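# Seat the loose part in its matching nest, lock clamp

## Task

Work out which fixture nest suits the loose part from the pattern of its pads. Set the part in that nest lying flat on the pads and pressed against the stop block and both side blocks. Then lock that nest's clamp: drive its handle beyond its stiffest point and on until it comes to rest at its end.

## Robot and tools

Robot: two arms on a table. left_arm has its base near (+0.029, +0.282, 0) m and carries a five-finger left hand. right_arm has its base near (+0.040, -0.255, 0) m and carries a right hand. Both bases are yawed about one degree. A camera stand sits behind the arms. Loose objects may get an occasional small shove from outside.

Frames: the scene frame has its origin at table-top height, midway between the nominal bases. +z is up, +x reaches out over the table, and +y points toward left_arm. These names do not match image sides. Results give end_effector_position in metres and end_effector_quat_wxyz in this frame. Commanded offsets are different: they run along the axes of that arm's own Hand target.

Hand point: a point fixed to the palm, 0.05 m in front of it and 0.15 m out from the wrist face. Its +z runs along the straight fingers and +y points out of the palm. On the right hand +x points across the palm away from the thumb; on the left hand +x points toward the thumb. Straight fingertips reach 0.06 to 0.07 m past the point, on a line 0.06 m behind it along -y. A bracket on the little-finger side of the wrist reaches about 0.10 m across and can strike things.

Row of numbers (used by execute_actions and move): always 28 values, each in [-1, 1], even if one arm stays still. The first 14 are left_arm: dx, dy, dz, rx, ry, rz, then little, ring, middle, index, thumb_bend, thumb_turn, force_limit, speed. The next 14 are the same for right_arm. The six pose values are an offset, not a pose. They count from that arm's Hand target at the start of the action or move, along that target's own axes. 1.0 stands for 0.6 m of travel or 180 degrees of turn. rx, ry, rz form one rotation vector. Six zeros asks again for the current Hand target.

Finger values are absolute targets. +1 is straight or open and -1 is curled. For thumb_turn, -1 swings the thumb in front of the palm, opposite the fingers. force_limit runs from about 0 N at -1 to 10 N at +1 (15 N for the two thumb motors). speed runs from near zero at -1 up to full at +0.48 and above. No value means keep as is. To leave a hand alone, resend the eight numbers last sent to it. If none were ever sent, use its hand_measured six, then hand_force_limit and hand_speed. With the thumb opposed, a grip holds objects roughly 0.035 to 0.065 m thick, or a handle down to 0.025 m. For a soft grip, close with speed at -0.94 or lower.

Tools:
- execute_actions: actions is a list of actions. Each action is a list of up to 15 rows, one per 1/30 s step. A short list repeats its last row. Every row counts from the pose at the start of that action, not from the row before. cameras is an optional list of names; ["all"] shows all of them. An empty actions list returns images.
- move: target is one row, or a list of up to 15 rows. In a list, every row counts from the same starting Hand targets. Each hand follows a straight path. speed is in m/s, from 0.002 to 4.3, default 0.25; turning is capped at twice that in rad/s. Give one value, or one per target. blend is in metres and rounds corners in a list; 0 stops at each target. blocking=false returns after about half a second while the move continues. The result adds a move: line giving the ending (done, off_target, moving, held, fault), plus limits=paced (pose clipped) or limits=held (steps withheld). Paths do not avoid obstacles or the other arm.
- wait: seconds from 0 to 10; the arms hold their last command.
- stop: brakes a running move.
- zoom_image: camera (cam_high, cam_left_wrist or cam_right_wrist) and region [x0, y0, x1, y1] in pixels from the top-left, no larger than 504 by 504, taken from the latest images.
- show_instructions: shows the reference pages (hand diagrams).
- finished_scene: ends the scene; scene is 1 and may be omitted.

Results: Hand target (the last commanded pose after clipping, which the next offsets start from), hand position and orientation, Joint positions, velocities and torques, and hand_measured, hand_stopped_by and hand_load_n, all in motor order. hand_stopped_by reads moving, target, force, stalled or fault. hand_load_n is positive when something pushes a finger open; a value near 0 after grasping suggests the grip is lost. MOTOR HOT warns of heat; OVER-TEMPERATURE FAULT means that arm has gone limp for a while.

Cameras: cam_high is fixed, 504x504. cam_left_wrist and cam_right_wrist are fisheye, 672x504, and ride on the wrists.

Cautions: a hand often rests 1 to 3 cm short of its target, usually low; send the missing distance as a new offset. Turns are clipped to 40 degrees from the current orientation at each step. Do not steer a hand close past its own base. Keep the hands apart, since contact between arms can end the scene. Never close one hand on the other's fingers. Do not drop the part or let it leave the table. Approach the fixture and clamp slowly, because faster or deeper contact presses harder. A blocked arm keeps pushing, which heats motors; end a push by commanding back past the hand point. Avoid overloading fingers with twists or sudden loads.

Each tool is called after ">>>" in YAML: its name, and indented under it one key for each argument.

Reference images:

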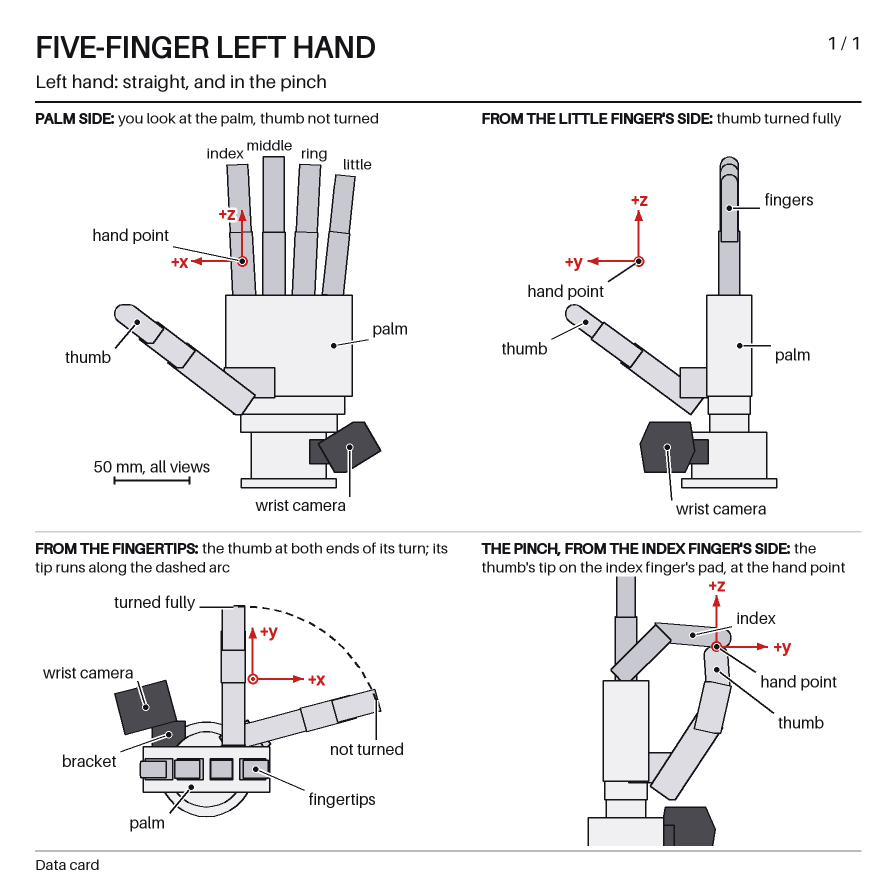

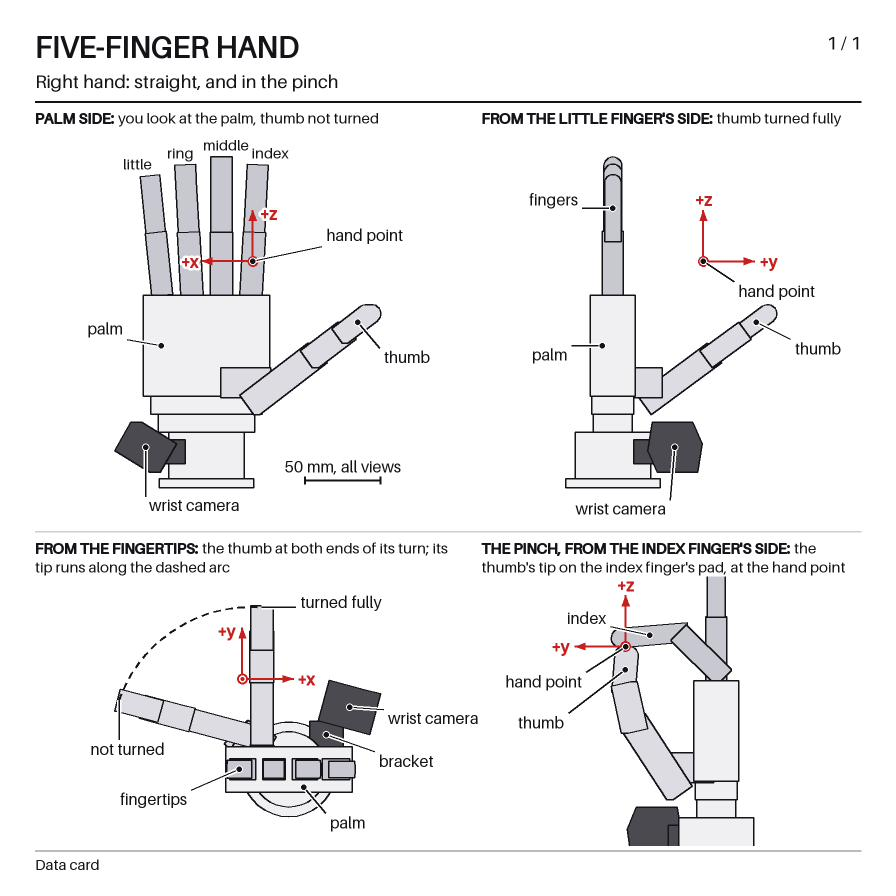

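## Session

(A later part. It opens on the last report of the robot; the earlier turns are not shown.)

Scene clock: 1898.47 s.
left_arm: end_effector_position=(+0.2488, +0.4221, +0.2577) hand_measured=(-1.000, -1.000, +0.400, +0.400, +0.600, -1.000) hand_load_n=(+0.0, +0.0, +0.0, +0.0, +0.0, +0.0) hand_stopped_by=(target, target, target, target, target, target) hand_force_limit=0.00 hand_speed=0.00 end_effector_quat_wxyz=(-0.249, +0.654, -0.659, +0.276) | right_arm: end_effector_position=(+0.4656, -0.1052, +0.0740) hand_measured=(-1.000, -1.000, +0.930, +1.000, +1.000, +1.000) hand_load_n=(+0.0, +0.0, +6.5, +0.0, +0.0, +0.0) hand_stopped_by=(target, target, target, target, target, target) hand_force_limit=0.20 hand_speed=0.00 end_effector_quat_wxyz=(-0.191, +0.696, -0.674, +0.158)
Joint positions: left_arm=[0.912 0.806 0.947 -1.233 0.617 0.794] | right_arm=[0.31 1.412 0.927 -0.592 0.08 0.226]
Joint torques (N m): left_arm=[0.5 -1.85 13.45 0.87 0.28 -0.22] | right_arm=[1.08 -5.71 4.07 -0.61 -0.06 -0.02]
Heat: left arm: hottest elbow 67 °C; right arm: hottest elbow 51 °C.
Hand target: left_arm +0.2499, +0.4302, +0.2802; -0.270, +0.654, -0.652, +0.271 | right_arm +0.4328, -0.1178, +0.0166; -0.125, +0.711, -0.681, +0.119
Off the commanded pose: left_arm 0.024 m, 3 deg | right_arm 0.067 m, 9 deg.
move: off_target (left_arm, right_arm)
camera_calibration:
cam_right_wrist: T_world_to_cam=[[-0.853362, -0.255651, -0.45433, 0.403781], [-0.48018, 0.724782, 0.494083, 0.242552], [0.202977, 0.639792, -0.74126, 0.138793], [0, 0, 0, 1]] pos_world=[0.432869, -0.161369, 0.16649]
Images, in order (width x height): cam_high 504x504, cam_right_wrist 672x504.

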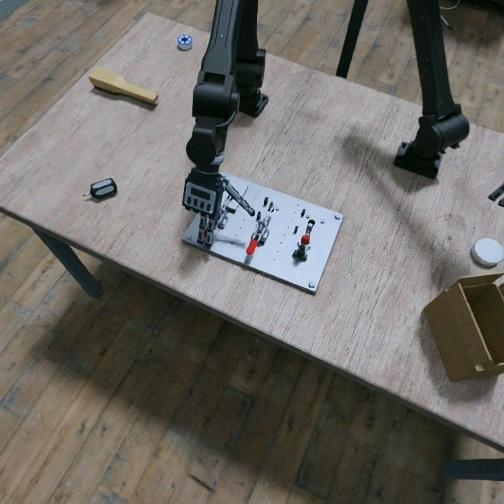

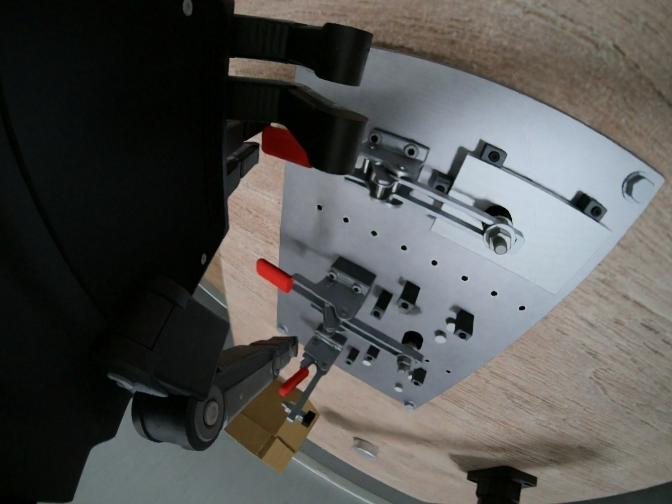

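>>> move:
  target: [0,0,0,0,0,0,-1,-1,0.4,0.4,0.6,-1,0,0, -0.0169,-0.1033,-0.0776,0,0,0,-1,-1,0.93,1,1,1,0.2,0]
  speed: 0.08
  cameras: ["cam_high","cam_right_wrist"]

>>> zoom_image:
  camera: "cam_high"
  region: [180, 160, 260, 240]

>>> zoom_image:
  camera: "cam_right_wrist"
  region: [230, 60, 630, 360]

Scene clock: 1908.50 s.
left_arm: end_effector_position=(+0.2488, +0.4221, +0.2577) hand_measured=(-1.000, -1.000, +0.400, +0.400, +0.600, -1.000) hand_load_n=(+0.0, +0.0, +0.0, +0.0, +0.0, +0.0) hand_stopped_by=(target, target, target, target, target, target) hand_force_limit=0.00 hand_speed=0.00 end_effector_quat_wxyz=(-0.249, +0.654, -0.659, +0.276) | right_arm: end_effector_position=(+0.4730, -0.1033, +0.0885) hand_measured=(-1.000, -1.000, +0.930, +1.000, +1.000, +1.000) hand_load_n=(+0.0, +0.0, +2.5, +0.0, +0.0, +0.0) hand_stopped_by=(target, target, target, target, target, target) hand_force_limit=0.20 hand_speed=0.00 end_effector_quat_wxyz=(-0.142, +0.706, -0.681, +0.130)
Joint positions: left_arm=[0.912 0.806 0.947 -1.233 0.617 0.794] | right_arm=[0.31 1.482 1.066 -0.775 0.08 0.226]
Joint torques (N m): left_arm=[0.79 -2.61 13.52 0.88 0.29 -0.17] | right_arm=[1.49 -9.29 9.74 -0.57 -0.04 -0.04]
Heat: left arm: hottest elbow 67 °C; right arm: hottest elbow 51 °C.
Hand target: left_arm +0.2499, +0.4302, +0.2802; -0.270, +0.654, -0.652, +0.271 | right_arm +0.4747, -0.1061, +0.0814; -0.125, +0.711, -0.682, +0.119
Off the commanded pose: left_arm 0.024 m, 3 deg | right_arm 0.008 m, 2 deg.
move: off_target (left_arm)
camera_calibration:
cam_right_wrist: T_world_to_cam=[[-0.897658, -0.268752, -0.349261, 0.427559], [-0.424382, 0.740788, 0.520705, 0.210533], [0.118788, 0.615635, -0.779027, 0.187519], [0, 0, 0, 1]] pos_world=[0.450873, -0.156496, 0.185786]
Images, in order (width x height): cam_high 504x504, cam_right_wrist 672x504.

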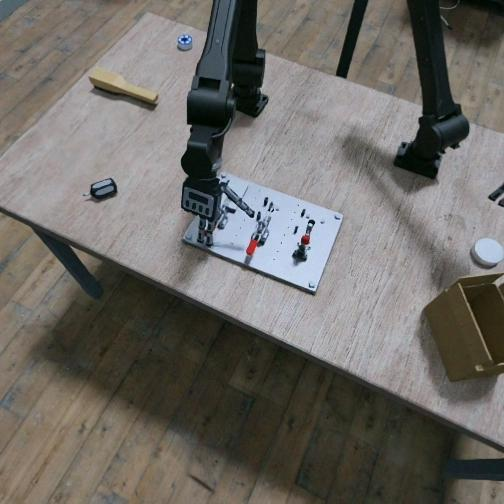

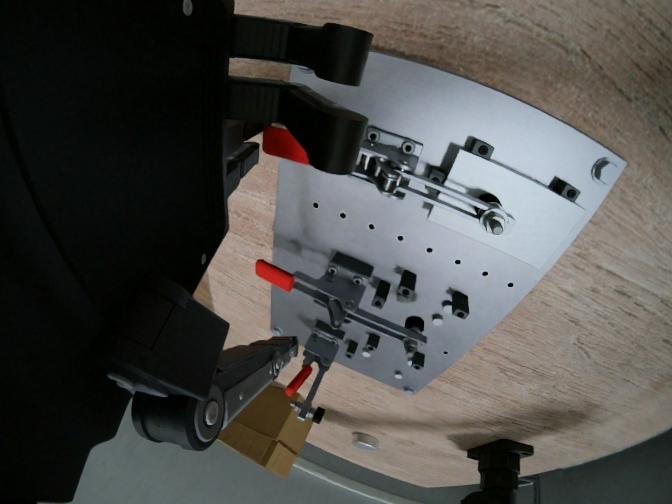

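Scaled by 6.300 from the camera's 504x504 image, which has a finer 720x720 frame.

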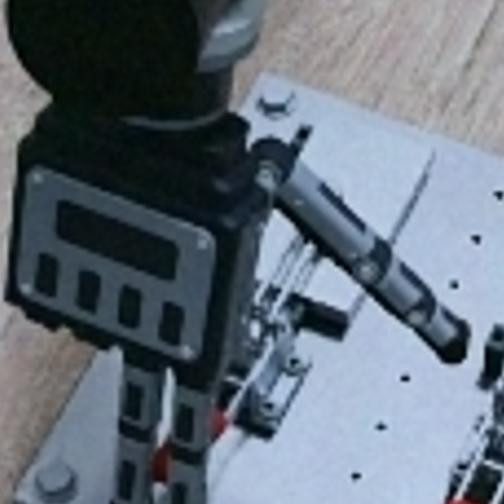

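Scaled by 1.260 from the camera's 672x504 image, which has a finer 960x720 frame.

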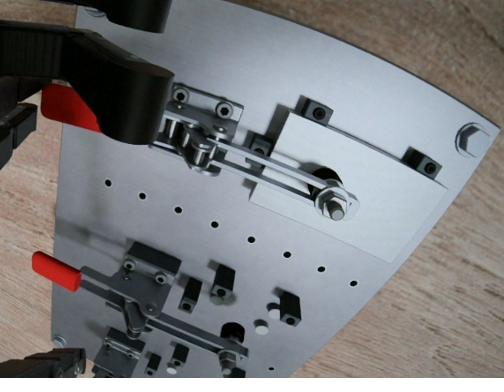

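>>> move:
  target:
    - [0,0,0,0,0,0,-1,-1,0.4,0.4,0.6,-1,0,0, 0.0015,-0.0795,-0.1239,0,0,0,-1,-1,0.93,1,1,1,0.2,0]
    - [0,0,0,0,0,0,-1,-1,0.4,0.4,0.6,-1,0,0, 0.0,-0.0402,-0.2245,0,0,0,-1,-1,0.93,1,1,1,0.2,0]
  speed: 0.12
  blend: 0.02
  cameras: ["cam_high","cam_right_wrist"]

>>> zoom_image:
  camera: "cam_high"
  region: [180, 160, 260, 240]

>>> zoom_image:
  camera: "cam_right_wrist"
  region: [230, 60, 630, 360]

Scene clock: 1916.30 s.
left_arm: end_effector_position=(+0.2488, +0.4221, +0.2577) hand_measured=(-1.000, -1.000, +0.400, +0.400, +0.600, -1.000) hand_load_n=(+0.0, +0.0, +0.0, +0.0, +0.0, +0.0) hand_stopped_by=(target, target, target, target, target, target) hand_force_limit=0.00 hand_speed=0.00 end_effector_quat_wxyz=(-0.249, +0.654, -0.659, +0.276) | right_arm: end_effector_position=(+0.4412, -0.1143, +0.1937) hand_measured=(-1.000, -1.000, +0.930, +1.000, +1.000, +1.000) hand_load_n=(+0.0, +0.0, +0.0, +0.0, +0.0, +0.0) hand_stopped_by=(target, target, target, target, target, target) hand_force_limit=0.20 hand_speed=0.00 end_effector_quat_wxyz=(-0.107, +0.714, -0.684, +0.108)
Joint positions: left_arm=[0.912 0.806 0.947 -1.233 0.617 0.794] | right_arm=[0.305 1.377 1.253 -1.15 0.077 0.218]
Joint torques (N m): left_arm=[0.91 -2.14 13.52 0.91 0.27 -0.18] | right_arm=[2.02 -12.28 12.14 -0.03 0.25 0.2]
Heat: left arm: hottest elbow 67 °C; right arm: hottest elbow 52 °C.
Hand target: left_arm +0.2499, +0.4302, +0.2802; -0.270, +0.654, -0.652, +0.271 | right_arm +0.4516, -0.1073, +0.2165; -0.125, +0.711, -0.682, +0.119
Off the commanded pose: left_arm 0.024 m, 3 deg | right_arm 0.026 m, 2 deg.
move: off_target (left_arm, right_arm)
camera_calibration:
cam_right_wrist: T_world_to_cam=[[-0.921785, -0.278614, -0.269606, 0.42688], [-0.384078, 0.751092, 0.536978, 0.130575], [0.0528889, 0.598527, -0.799355, 0.311059], [0, 0, 0, 1]] pos_world=[0.42719, -0.165316, 0.29362]
Images, in order (width x height): cam_high 504x504, cam_right_wrist 672x504.

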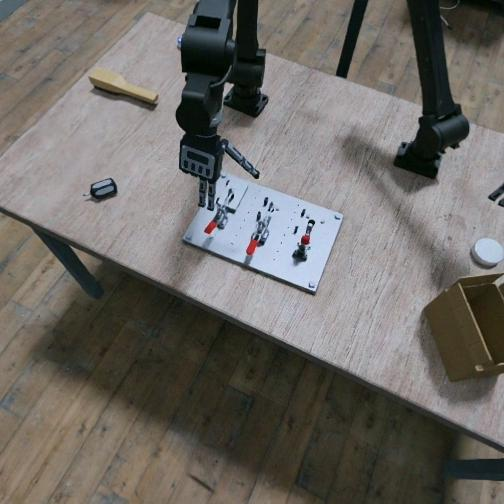

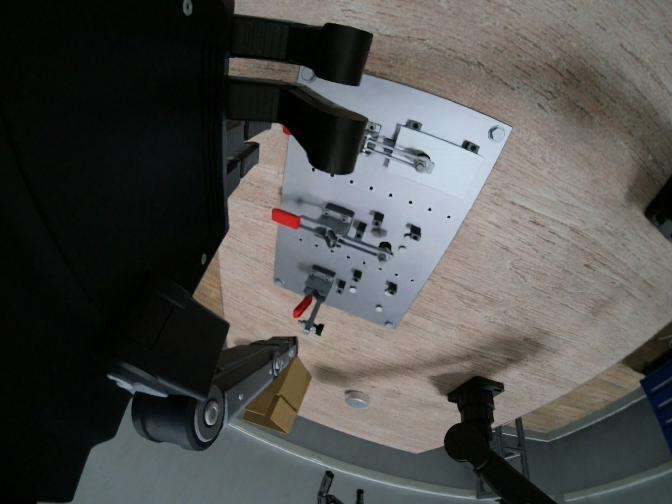

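Scaled by 6.300 from the camera's 504x504 image, which has a finer 720x720 frame.

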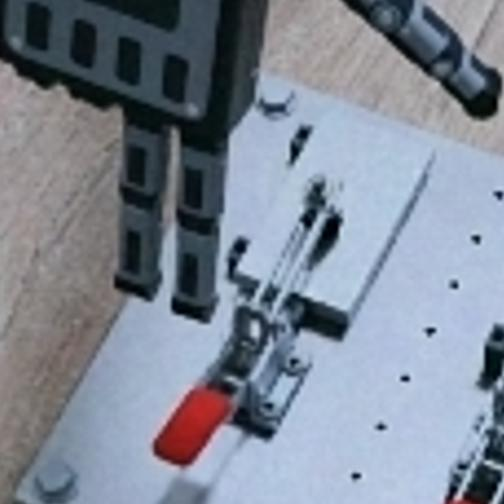

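Scaled by 1.260 from the camera's 672x504 image, which has a finer 960x720 frame.

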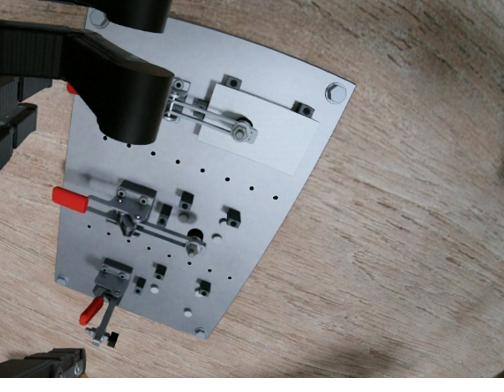

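>>> move:
  target:
    - [0,0,0,0,0,0,-1,-1,0.4,0.4,0.6,-1,0,0, 0,0,0,0,0,0,-1,-1,-1,-1,1,1,0.2,0]
    - [0,0,0,0,0,0,-1,-1,0.4,0.4,0.6,-1,0,0, -0.0043,-0.0552,0.1172,-0.111,0,0,-1,-1,-1,-1,1,1,0.2,0]
  speed: 0.15
  cameras: ["cam_high","cam_right_wrist"]

>>> zoom_image:
  camera: "cam_high"
  region: [180, 160, 260, 240]

>>> zoom_image:
  camera: "cam_right_wrist"
  region: [230, 60, 630, 360]

Scene clock: 1948.77 s.
left_arm: end_effector_position=(+0.2488, +0.4221, +0.2577) hand_measured=(-1.000, -1.000, +0.400, +0.400, +0.600, -1.000) hand_load_n=(+0.0, +0.0, +0.0, +0.0, +0.0, +0.0) hand_stopped_by=(target, target, target, target, target, target) hand_force_limit=0.00 hand_speed=0.00 end_effector_quat_wxyz=(-0.249, +0.654, -0.659, +0.276) | right_arm: end_effector_position=(+0.4917, -0.1002, +0.1540) hand_measured=(-1.000, -1.000, -1.000, -1.000, +1.000, +1.000) hand_load_n=(+0.0, +0.0, +0.0, +0.0, +0.0, +0.0) hand_stopped_by=(target, target, target, target, target, target) hand_force_limit=0.20 hand_speed=0.00 end_effector_quat_wxyz=(+0.008, +0.723, -0.690, -0.004)
Joint positions: left_arm=[0.912 0.806 0.947 -1.233 0.617 0.794] | right_arm=[0.277 1.753 1.571 -1.405 0.001 0.197]
Joint torques (N m): left_arm=[0.44 -2.26 13.5 0.79 0.29 -0.18] | right_arm=[0.21 -15.44 11.38 -0.4 -0.01 -0.01]
Heat: left arm: hottest elbow 68 °C; right arm: hottest elbow 59 °C.
Hand target: left_arm +0.2499, +0.4302, +0.2802; -0.270, +0.654, -0.652, +0.271 | right_arm +0.5064, -0.1023, +0.1614; +0.000, +0.722, -0.692, -0.001
Off the commanded pose: left_arm 0.024 m, 3 deg | right_arm 0.017 m, 1 deg.
move: off_target (left_arm, right_arm)
camera_calibration:
cam_right_wrist: T_world_to_cam=[[-0.958421, -0.282704, 0.0388324, 0.436653], [-0.197883, 0.756487, 0.623353, 0.0564003], [-0.2056, 0.58975, -0.780976, 0.391528], [0, 0, 0, 1]] pos_world=[0.510157, -0.150127, 0.25366]
Images, in order (width x height): cam_high 504x504, cam_right_wrist 672x504.

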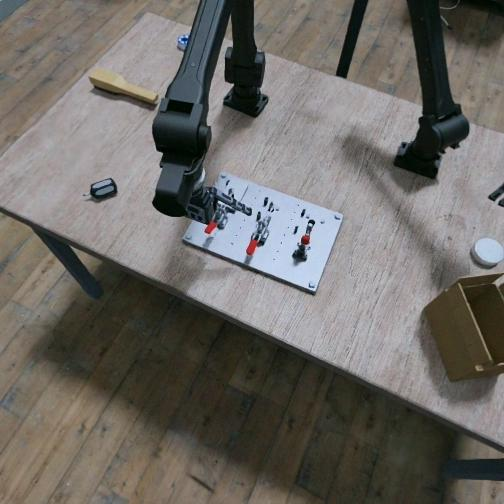

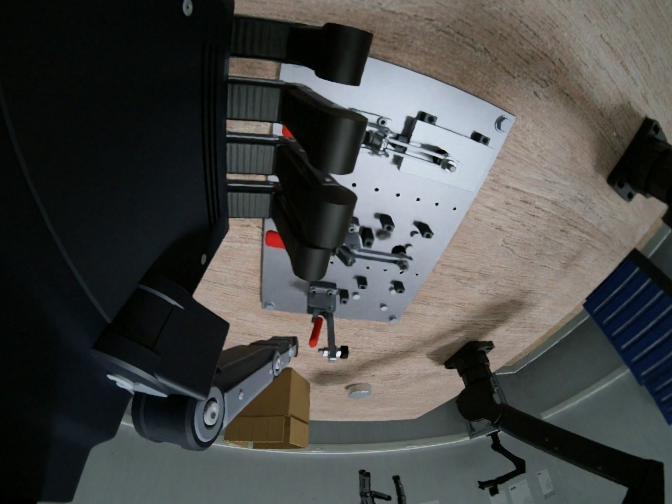

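Scaled by 6.300 from the camera's 504x504 image, which has a finer 720x720 frame.

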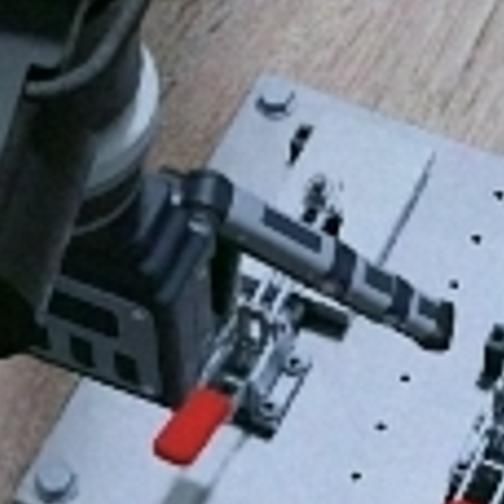

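Scaled by 1.260 from the camera's 672x504 image, which has a finer 960x720 frame.

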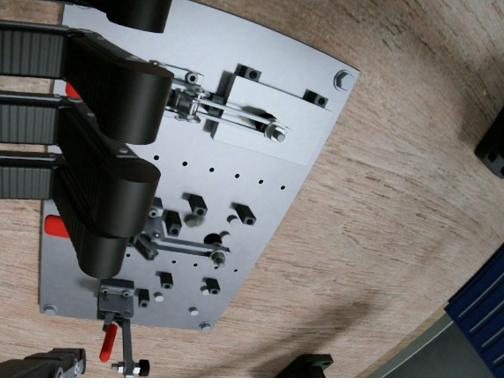

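>>> move:
  target: [0,0,0,0,0,0,-1,-1,0.4,0.4,0.6,-1,0,0, -0.0033,0,0.0667,0,0,0,-1,-1,-1,-1,1,1,0.2,0]
  speed: 0.08
  cameras: ["cam_high","cam_right_wrist"]

>>> zoom_image:
  camera: "cam_high"
  region: [180, 160, 260, 240]

>>> zoom_image:
  camera: "cam_right_wrist"
  region: [230, 60, 630, 360]

Scene clock: 1958.37 s.
left_arm: end_effector_position=(+0.2488, +0.4221, +0.2577) hand_measured=(-1.000, -1.000, +0.400, +0.400, +0.600, -1.000) hand_load_n=(+0.0, +0.0, +0.0, +0.0, +0.0, -0.5) hand_stopped_by=(target, target, target, target, target, target) hand_force_limit=0.00 hand_speed=0.00 end_effector_quat_wxyz=(-0.249, +0.654, -0.659, +0.276) | right_arm: end_effector_position=(+0.5013, -0.0978, +0.1317) hand_measured=(-1.000, -1.000, -1.000, -1.000, +1.000, +1.000) hand_load_n=(+0.0, +0.0, +0.0, +0.0, +0.0, +0.0) hand_stopped_by=(target, target, target, target, target, target) hand_force_limit=0.20 hand_speed=0.00 end_effector_quat_wxyz=(-0.002, +0.723, -0.690, +0.002)
Joint positions: left_arm=[0.912 0.806 0.947 -1.233 0.617 0.794] | right_arm=[0.277 1.774 1.543 -1.334 0.001 0.197]
Joint torques (N m): left_arm=[0.44 -2.26 13.64 0.87 0.29 -0.17] | right_arm=[0.5 -15.74 7.73 0.68 -0.03 0.08]
Heat: left arm: hottest elbow 68 °C; right arm: hottest elbow 59 °C.
Hand target: left_arm +0.2499, +0.4302, +0.2802; -0.270, +0.654, -0.652, +0.271 | right_arm +0.5064, -0.1003, +0.1214; +0.000, +0.722, -0.692, -0.001
Off the commanded pose: left_arm 0.024 m, 3 deg | right_arm 0.012 m, 1 deg.
move: off_target (left_arm, right_arm)
camera_calibration:
cam_right_wrist: T_world_to_cam=[[-0.959017, -0.282916, 0.0156492, 0.450783], [-0.211975, 0.753001, 0.622941, 0.077208], [-0.188024, 0.594094, -0.782112, 0.366469], [0, 0, 0, 1]] pos_world=[0.51758, -0.148321, 0.23147]
Images, in order (width x height): cam_high 504x504, cam_right_wrist 672x504.

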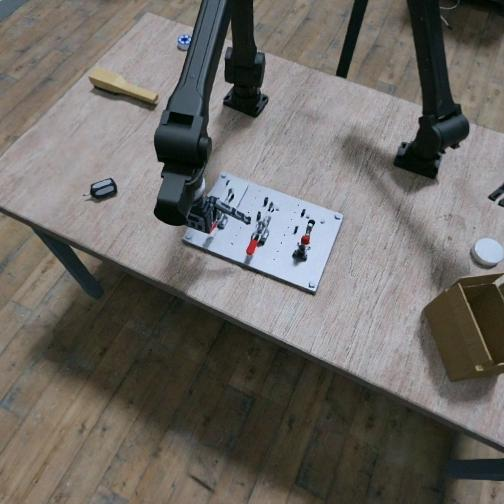

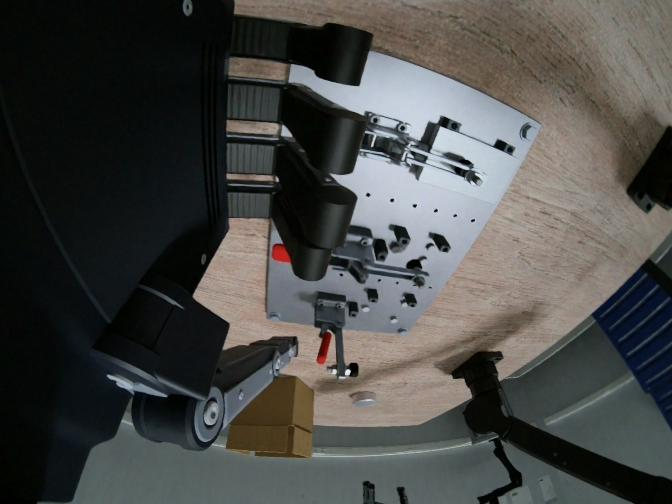

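Scaled by 6.300 from the camera's 504x504 image, which has a finer 720x720 frame.

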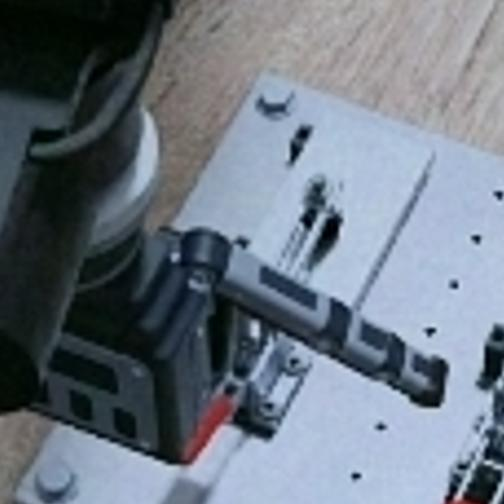

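Scaled by 1.260 from the camera's 672x504 image, which has a finer 960x720 frame.

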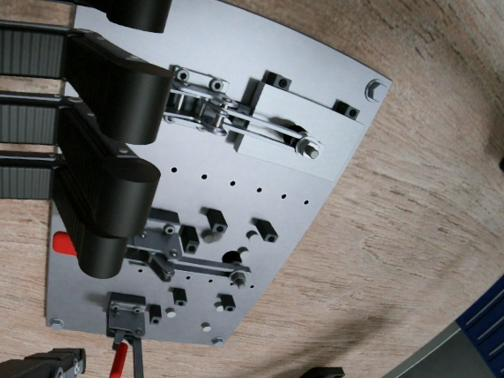

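>>> move:
  target: [0,0,0,0,0,0,-1,-1,0.4,0.4,0.6,-1,0,0, 0.002,0.005,0.045,0,0,0,-1,-1,-1,-1,1,1,0.2,0]
  speed: 0.06
  cameras: ["cam_high","cam_right_wrist"]

>>> zoom_image:
  camera: "cam_high"
  region: [180, 160, 260, 240]

>>> zoom_image:
  camera: "cam_right_wrist"
  region: [230, 60, 630, 360]

Scene clock: 1964.93 s.
left_arm: end_effector_position=(+0.2488, +0.4221, +0.2577) hand_measured=(-1.000, -1.000, +0.400, +0.400, +0.600, -1.000) hand_load_n=(+0.0, +0.0, +0.0, +0.0, +0.0, +0.0) hand_stopped_by=(target, target, target, target, target, target) hand_force_limit=0.00 hand_speed=0.00 end_effector_quat_wxyz=(-0.249, +0.654, -0.659, +0.276) | right_arm: end_effector_position=(+0.4994, -0.0983, +0.1065) hand_measured=(-1.000, -1.000, -1.000, -1.000, +1.000, +1.000) hand_load_n=(+0.0, +0.0, +0.0, +0.0, +0.0, +0.0) hand_stopped_by=(target, target, target, target, target, target) hand_force_limit=0.20 hand_speed=0.00 end_effector_quat_wxyz=(-0.004, +0.723, -0.690, +0.003)
Joint positions: left_arm=[0.912 0.806 0.947 -1.233 0.617 0.794] | right_arm=[0.277 1.783 1.488 -1.265 0.001 0.197]
Joint torques (N m): left_arm=[0.67 -2.08 13.52 0.77 0.3 -0.22] | right_arm=[0.79 -14.92 7.43 0.44 -0.01 0.09]
Heat: left arm: hottest elbow 68 °C; right arm: hottest elbow 59 °C.
Hand target: left_arm +0.2499, +0.4302, +0.2802; -0.270, +0.654, -0.652, +0.271 | right_arm +0.5035, -0.1016, +0.0946; +0.000, +0.722, -0.692, -0.001
Off the commanded pose: left_arm 0.024 m, 3 deg | right_arm 0.013 m, 1 deg.
move: off_target (left_arm, right_arm)
camera_calibration:
cam_right_wrist: T_world_to_cam=[[-0.959092, -0.28288, 0.0110285, 0.449707], [-0.214729, 0.75231, 0.622833, 0.0941236], [-0.184484, 0.594986, -0.782277, 0.345088], [0, 0, 0, 1]] pos_world=[0.515185, -0.14892, 0.206371]
Images, in order (width x height): cam_high 504x504, cam_right_wrist 672x504.

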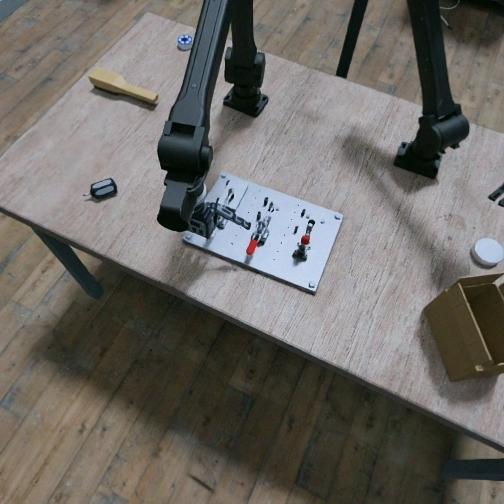

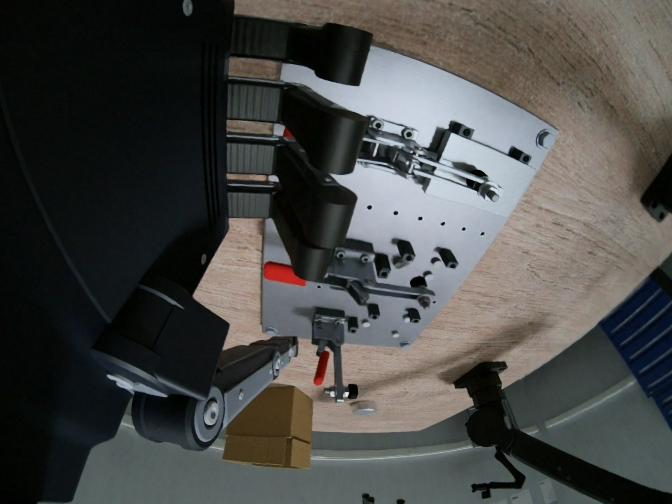

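Scaled by 6.300 from the camera's 504x504 image, which has a finer 720x720 frame.

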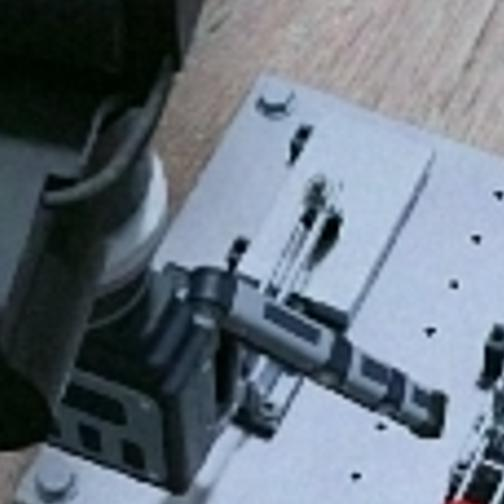

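Scaled by 1.260 from the camera's 672x504 image, which has a finer 960x720 frame.

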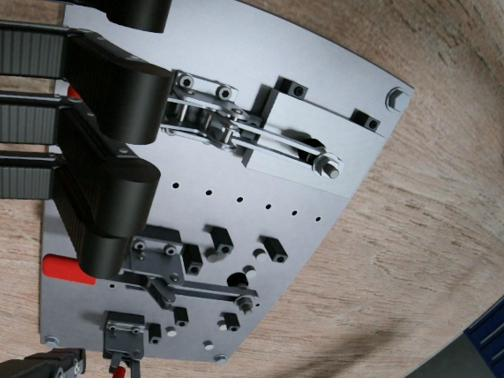

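>>> move:
  target: [0,0,0,0,0,0,-1,-1,0.4,0.4,0.6,-1,0,0, 0.0,0.0,0.0333,0,0,0,-1,-1,-1,-1,1,1,0.2,0]
  speed: 0.05
  cameras: ["cam_high","cam_right_wrist"]

>>> zoom_image:
  camera: "cam_high"
  region: [180, 160, 260, 240]

>>> zoom_image:
  camera: "cam_right_wrist"
  region: [230, 60, 630, 360]

Scene clock: 1969.60 s.
left_arm: end_effector_position=(+0.2488, +0.4221, +0.2577) hand_measured=(-1.000, -1.000, +0.400, +0.400, +0.600, -1.000) hand_load_n=(+0.0, +0.0, +0.0, +0.0, +0.0, +0.0) hand_stopped_by=(target, target, target, target, target, target) hand_force_limit=0.00 hand_speed=0.00 end_effector_quat_wxyz=(-0.249, +0.654, -0.659, +0.276) | right_arm: end_effector_position=(+0.4997, -0.0982, +0.0861) hand_measured=(-1.000, -1.000, -1.000, -1.000, +1.000, +1.000) hand_load_n=(-0.5, +0.0, +0.0, +0.0, +0.0, +0.0) hand_stopped_by=(target, target, target, target, target, target) hand_force_limit=0.20 hand_speed=0.00 end_effector_quat_wxyz=(-0.004, +0.723, -0.690, +0.003)
Joint positions: left_arm=[0.912 0.806 0.947 -1.233 0.617 0.794] | right_arm=[0.277 1.801 1.457 -1.217 0.001 0.197]
Joint torques (N m): left_arm=[0.26 -1.85 13.65 0.76 0.27 -0.24] | right_arm=[0.91 -15.68 7.66 0.55 0.02 -0.01]
Heat: left arm: hottest elbow 68 °C; right arm: hottest elbow 58 °C.
Hand target: left_arm +0.2499, +0.4302, +0.2802; -0.270, +0.654, -0.652, +0.271 | right_arm +0.5034, -0.1016, +0.0745; +0.000, +0.722, -0.692, -0.001
Off the commanded pose: left_arm 0.024 m, 3 deg | right_arm 0.013 m, 1 deg.
move: off_target (left_arm, right_arm)
camera_calibration:
cam_right_wrist: T_world_to_cam=[[-0.959068, -0.282911, 0.0122229, 0.4502], [-0.214046, 0.752524, 0.62281, 0.106546], [-0.185398, 0.594702, -0.782277, 0.329591], [0, 0, 0, 1]] pos_world=[0.515684, -0.14882, 0.185971]
Images, in order (width x height): cam_high 504x504, cam_right_wrist 672x504.

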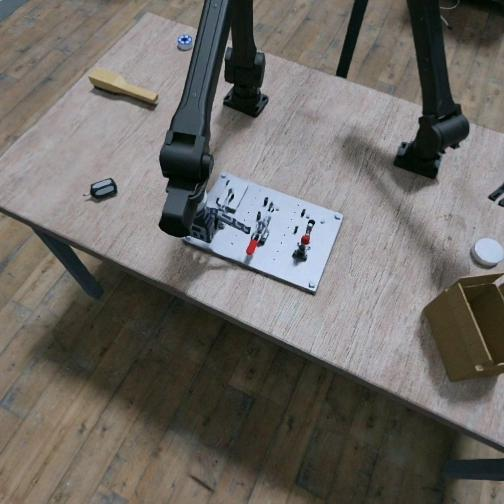

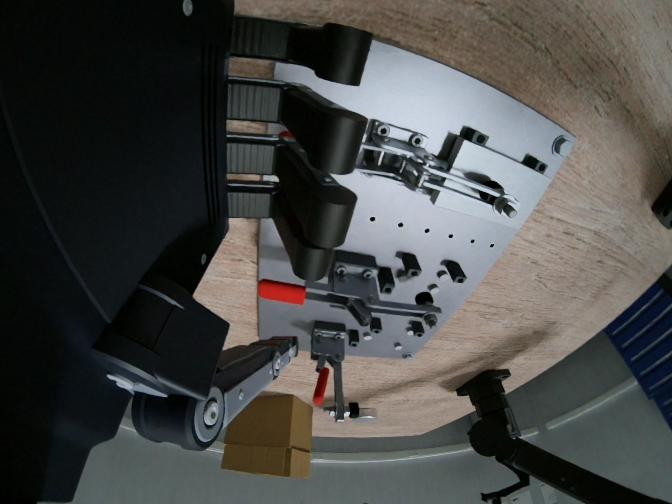

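Scaled by 6.300 from the camera's 504x504 image, which has a finer 720x720 frame.

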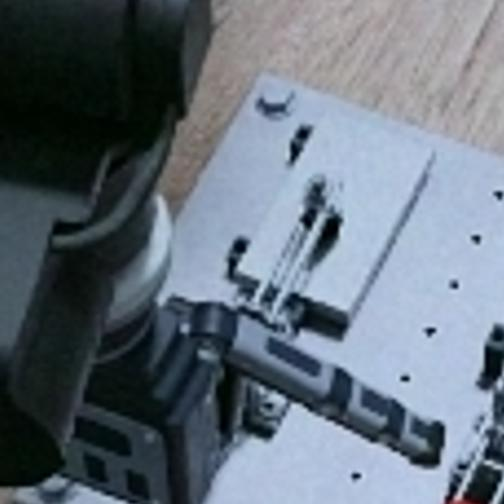

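Scaled by 1.260 from the camera's 672x504 image, which has a finer 960x720 frame.

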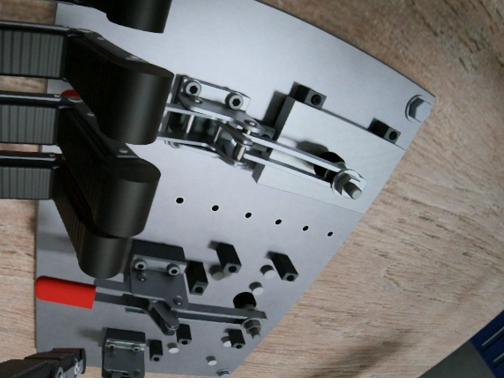

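>>> move:
  target: [0,0,0,0,0,0,-1,-1,0.4,0.4,0.6,-1,0,0, 0.0,0.0,0.02,0,0,0,-1,-1,-1,-1,1,1,0.2,0]
  speed: 0.05
  cameras: ["cam_high","cam_right_wrist"]

>>> zoom_image:
  camera: "cam_high"
  region: [180, 160, 260, 240]

>>> zoom_image:
  camera: "cam_right_wrist"
  region: [230, 60, 630, 360]

Scene clock: 1980.60 s.
left_arm: end_effector_position=(+0.2488, +0.4221, +0.2577) hand_measured=(-1.000, -1.000, +0.400, +0.400, +0.600, -1.000) hand_load_n=(+0.0, +0.0, +0.0, +0.0, +0.0, +0.0) hand_stopped_by=(target, target, target, target, target, target) hand_force_limit=0.00 hand_speed=0.00 end_effector_quat_wxyz=(-0.249, +0.654, -0.659, +0.276) | right_arm: end_effector_position=(+0.5007, -0.0979, +0.0767) hand_measured=(-1.000, -1.000, -1.000, -1.000, +1.000, +1.000) hand_load_n=(+0.0, +0.0, +0.0, +0.0, +0.0, +0.0) hand_stopped_by=(target, target, target, target, target, target) hand_force_limit=0.20 hand_speed=0.00 end_effector_quat_wxyz=(-0.006, +0.723, -0.690, +0.004)
Joint positions: left_arm=[0.912 0.806 0.947 -1.233 0.617 0.794] | right_arm=[0.277 1.809 1.442 -1.19 0.001 0.197]
Joint torques (N m): left_arm=[0.38 -2.26 13.53 0.95 0.3 -0.21] | right_arm=[-0.09 -14.8 7.31 0.64 0 0.03]
Heat: left arm: hottest elbow 68 °C; right arm: hottest elbow 56 °C.
Hand target: left_arm +0.2499, +0.4302, +0.2802; -0.270, +0.654, -0.652, +0.271 | right_arm +0.5035, -0.1015, +0.0626; +0.000, +0.722, -0.692, -0.001
Off the commanded pose: left_arm 0.024 m, 3 deg | right_arm 0.015 m, 1 deg.
move: off_target (left_arm, right_arm)
camera_calibration:
cam_right_wrist: T_world_to_cam=[[-0.959124, -0.282896, 0.00719036, 0.451776], [-0.216985, 0.751497, 0.623033, 0.113742], [-0.181657, 0.596005, -0.782163, 0.320378], [0, 0, 0, 1]] pos_world=[0.516188, -0.148618, 0.176474]
Images, in order (width x height): cam_high 504x504, cam_right_wrist 672x504.

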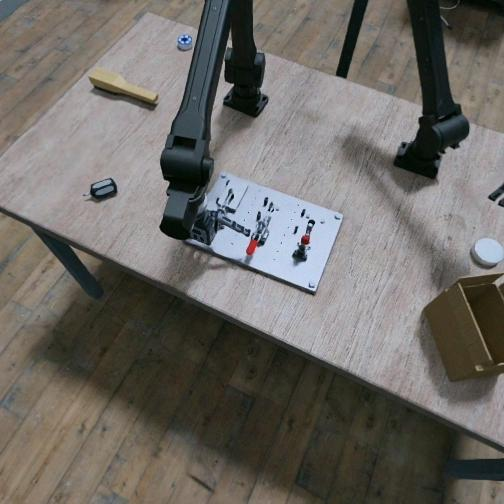

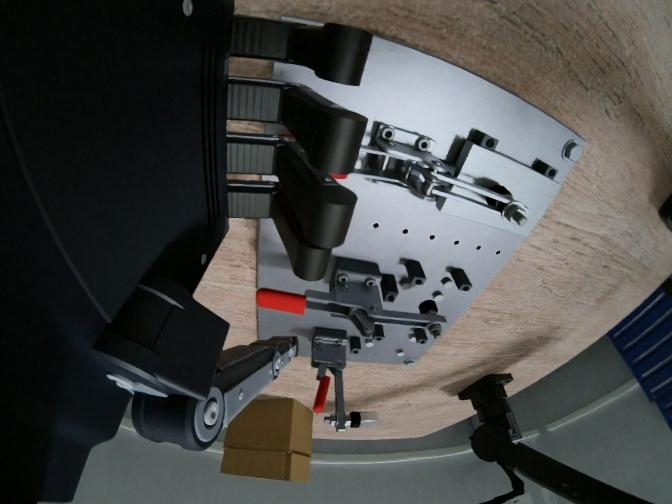

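Scaled by 6.300 from the camera's 504x504 image, which has a finer 720x720 frame.

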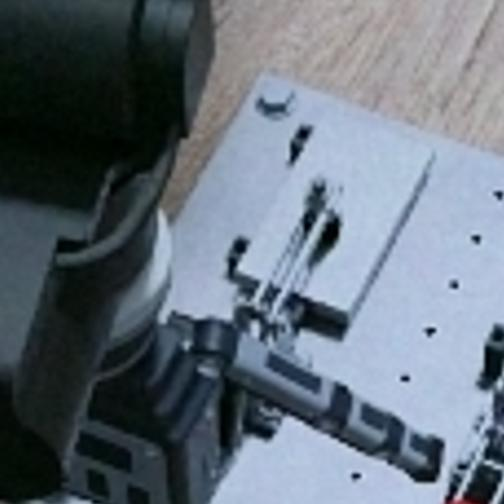

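Scaled by 1.260 from the camera's 672x504 image, which has a finer 960x720 frame.

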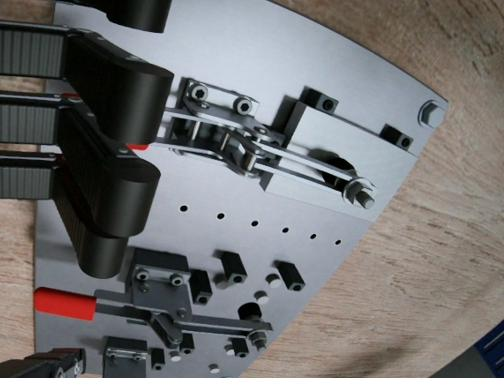

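>>> move:
  target: [0,0,0,0,0,0,-1,-1,0.4,0.4,0.6,-1,0,0, 0.0,0.0,0.025,0,0,0,-1,-1,-1,-1,1,1,0.2,0]
  speed: 0.05
  cameras: ["cam_high","cam_right_wrist"]

>>> zoom_image:
  camera: "cam_high"
  region: [180, 160, 260, 240]

>>> zoom_image:
  camera: "cam_right_wrist"
  region: [230, 60, 630, 360]

Scene clock: 1985.40 s.
left_arm: end_effector_position=(+0.2488, +0.4221, +0.2577) hand_measured=(-1.000, -1.000, +0.400, +0.400, +0.600, -1.000) hand_load_n=(+0.0, +0.0, +0.0, +0.0, +0.0, +0.0) hand_stopped_by=(target, target, target, target, target, target) hand_force_limit=0.00 hand_speed=0.00 end_effector_quat_wxyz=(-0.249, +0.654, -0.659, +0.276) | right_arm: end_effector_position=(+0.5017, -0.0977, +0.0675) hand_measured=(-1.000, -1.000, -1.000, -1.000, +1.000, +1.000) hand_load_n=(+0.0, +0.0, -1.0, +0.0, +0.0, +0.0) hand_stopped_by=(target, target, target, target, target, target) hand_force_limit=0.20 hand_speed=0.00 end_effector_quat_wxyz=(-0.008, +0.723, -0.690, +0.006)
Joint positions: left_arm=[0.912 0.806 0.947 -1.233 0.617 0.794] | right_arm=[0.277 1.816 1.428 -1.162 0.001 0.197]
Joint torques (N m): left_arm=[0.38 -2.37 13.46 0.87 0.28 -0.17] | right_arm=[0.67 -14.15 6.58 0.98 0.02 0.06]
Heat: left arm: hottest elbow 68 °C; right arm: hottest elbow 56 °C.
Hand target: left_arm +0.2499, +0.4302, +0.2802; -0.270, +0.654, -0.652, +0.271 | right_arm +0.5034, -0.1015, +0.0476; +0.000, +0.722, -0.692, -0.001
Off the commanded pose: left_arm 0.024 m, 3 deg | right_arm 0.020 m, 1 deg.
move: off_target (left_arm, right_arm)
camera_calibration:
cam_right_wrist: T_world_to_cam=[[-0.959031, -0.283296, 0.00153261, 0.453098], [-0.22072, 0.750564, 0.622846, 0.121244], [-0.1776, 0.59699, -0.782343, 0.311356], [0, 0, 0, 1]] pos_world=[0.516593, -0.148517, 0.167376]
Images, in order (width x height): cam_high 504x504, cam_right_wrist 672x504.

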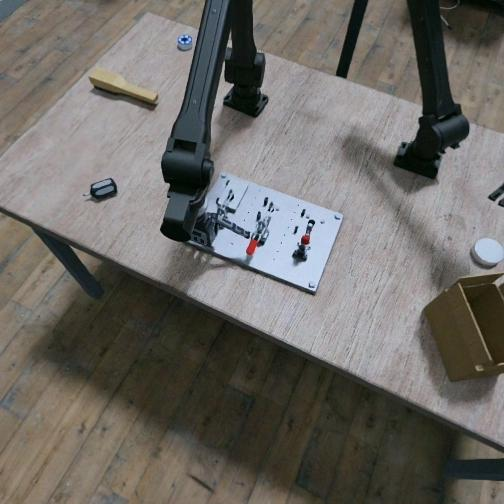

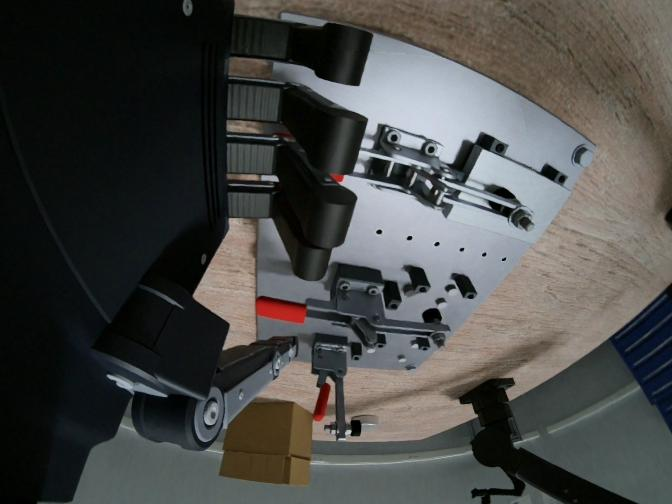

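Scaled by 6.300 from the camera's 504x504 image, which has a finer 720x720 frame.

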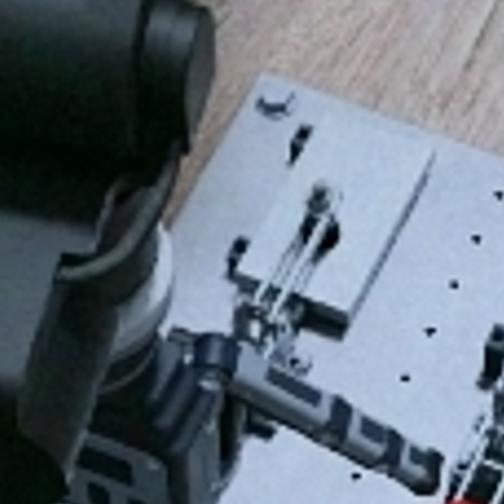

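Scaled by 1.260 from the camera's 672x504 image, which has a finer 960x720 frame.

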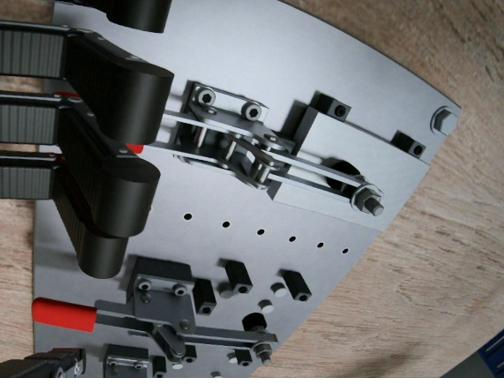

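>>> move:
  target: [0,0,0,0,0,0,-1,-1,0.4,0.4,0.6,-1,0,0, 0.0,0.0,0.025,0,0,0,-1,-1,-1,-1,1,1,0.2,0]
  speed: 0.05
  cameras: ["cam_high","cam_right_wrist"]

>>> zoom_image:
  camera: "cam_high"
  region: [180, 160, 260, 240]

>>> zoom_image:
  camera: "cam_right_wrist"
  region: [230, 60, 630, 360]

Scene clock: 1991.43 s.
left_arm: end_effector_position=(+0.2488, +0.4221, +0.2577) hand_measured=(-1.000, -1.000, +0.400, +0.400, +0.600, -1.000) hand_load_n=(+0.5, +0.0, +0.0, +0.0, +0.0, +0.0) hand_stopped_by=(target, target, target, target, target, target) hand_force_limit=0.00 hand_speed=0.00 end_effector_quat_wxyz=(-0.249, +0.654, -0.659, +0.276) | right_arm: end_effector_position=(+0.5014, -0.0975, +0.0646) hand_measured=(-1.000, -1.000, -1.000, -1.000, +1.000, +1.000) hand_load_n=(+0.0, +0.0, -3.5, +0.0, +0.0, +0.0) hand_stopped_by=(target, target, target, target, target, target) hand_force_limit=0.20 hand_speed=0.00 end_effector_quat_wxyz=(-0.010, +0.725, -0.689, +0.006)
Joint positions: left_arm=[0.912 0.806 0.947 -1.233 0.617 0.794] | right_arm=[0.277 1.816 1.42 -1.15 -0.001 0.194]
Joint torques (N m): left_arm=[0.09 -1.9 13.56 0.83 0.29 -0.19] | right_arm=[0.44 -12.4 5.82 1.92 0.07 0.02]
Heat: left arm: hottest elbow 68 °C; right arm: hottest elbow 55 °C.
Hand target: left_arm +0.2499, +0.4302, +0.2802; -0.270, +0.654, -0.652, +0.271 | right_arm +0.5034, -0.1015, +0.0326; +0.000, +0.722, -0.692, -0.001
Off the commanded pose: left_arm 0.024 m, 3 deg | right_arm 0.032 m, 1 deg.
move: off_target (left_arm, right_arm)
camera_calibration:
cam_right_wrist: T_world_to_cam=[[-0.958136, -0.286303, -0.00236923, 0.452326], [-0.225109, 0.748181, 0.62414, 0.124771], [-0.176921, 0.598545, -0.781309, 0.308692], [0, 0, 0, 1]] pos_world=[0.516091, -0.148614, 0.164381]
Images, in order (width x height): cam_high 504x504, cam_right_wrist 672x504.

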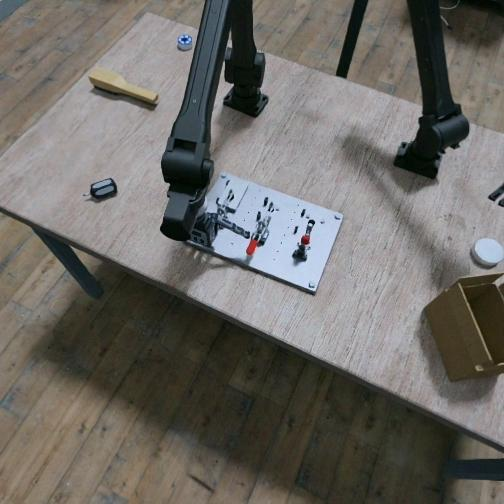

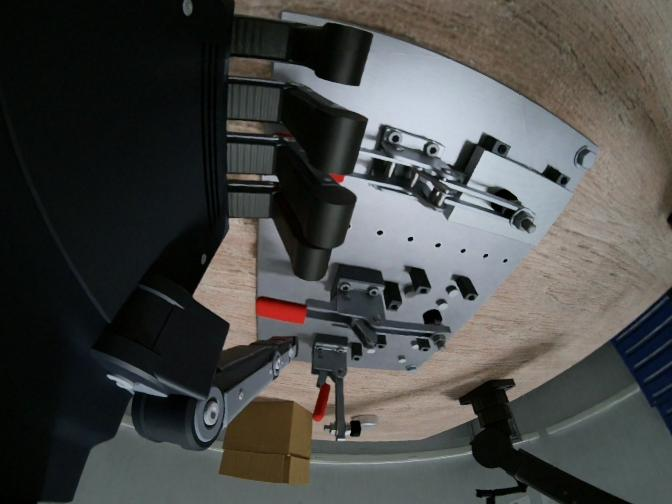

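Scaled by 6.300 from the camera's 504x504 image, which has a finer 720x720 frame.

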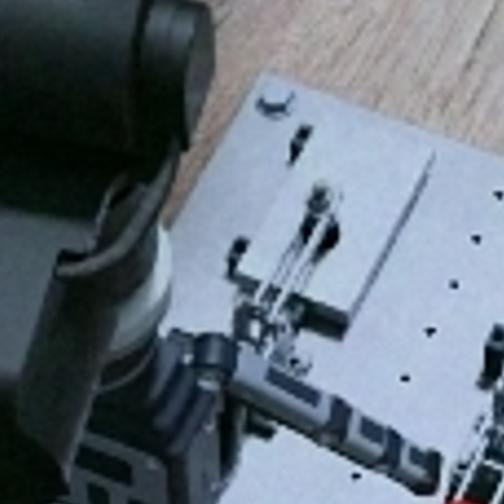

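Scaled by 1.260 from the camera's 672x504 image, which has a finer 960x720 frame.

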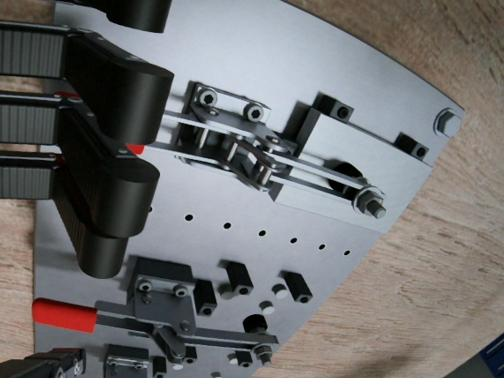

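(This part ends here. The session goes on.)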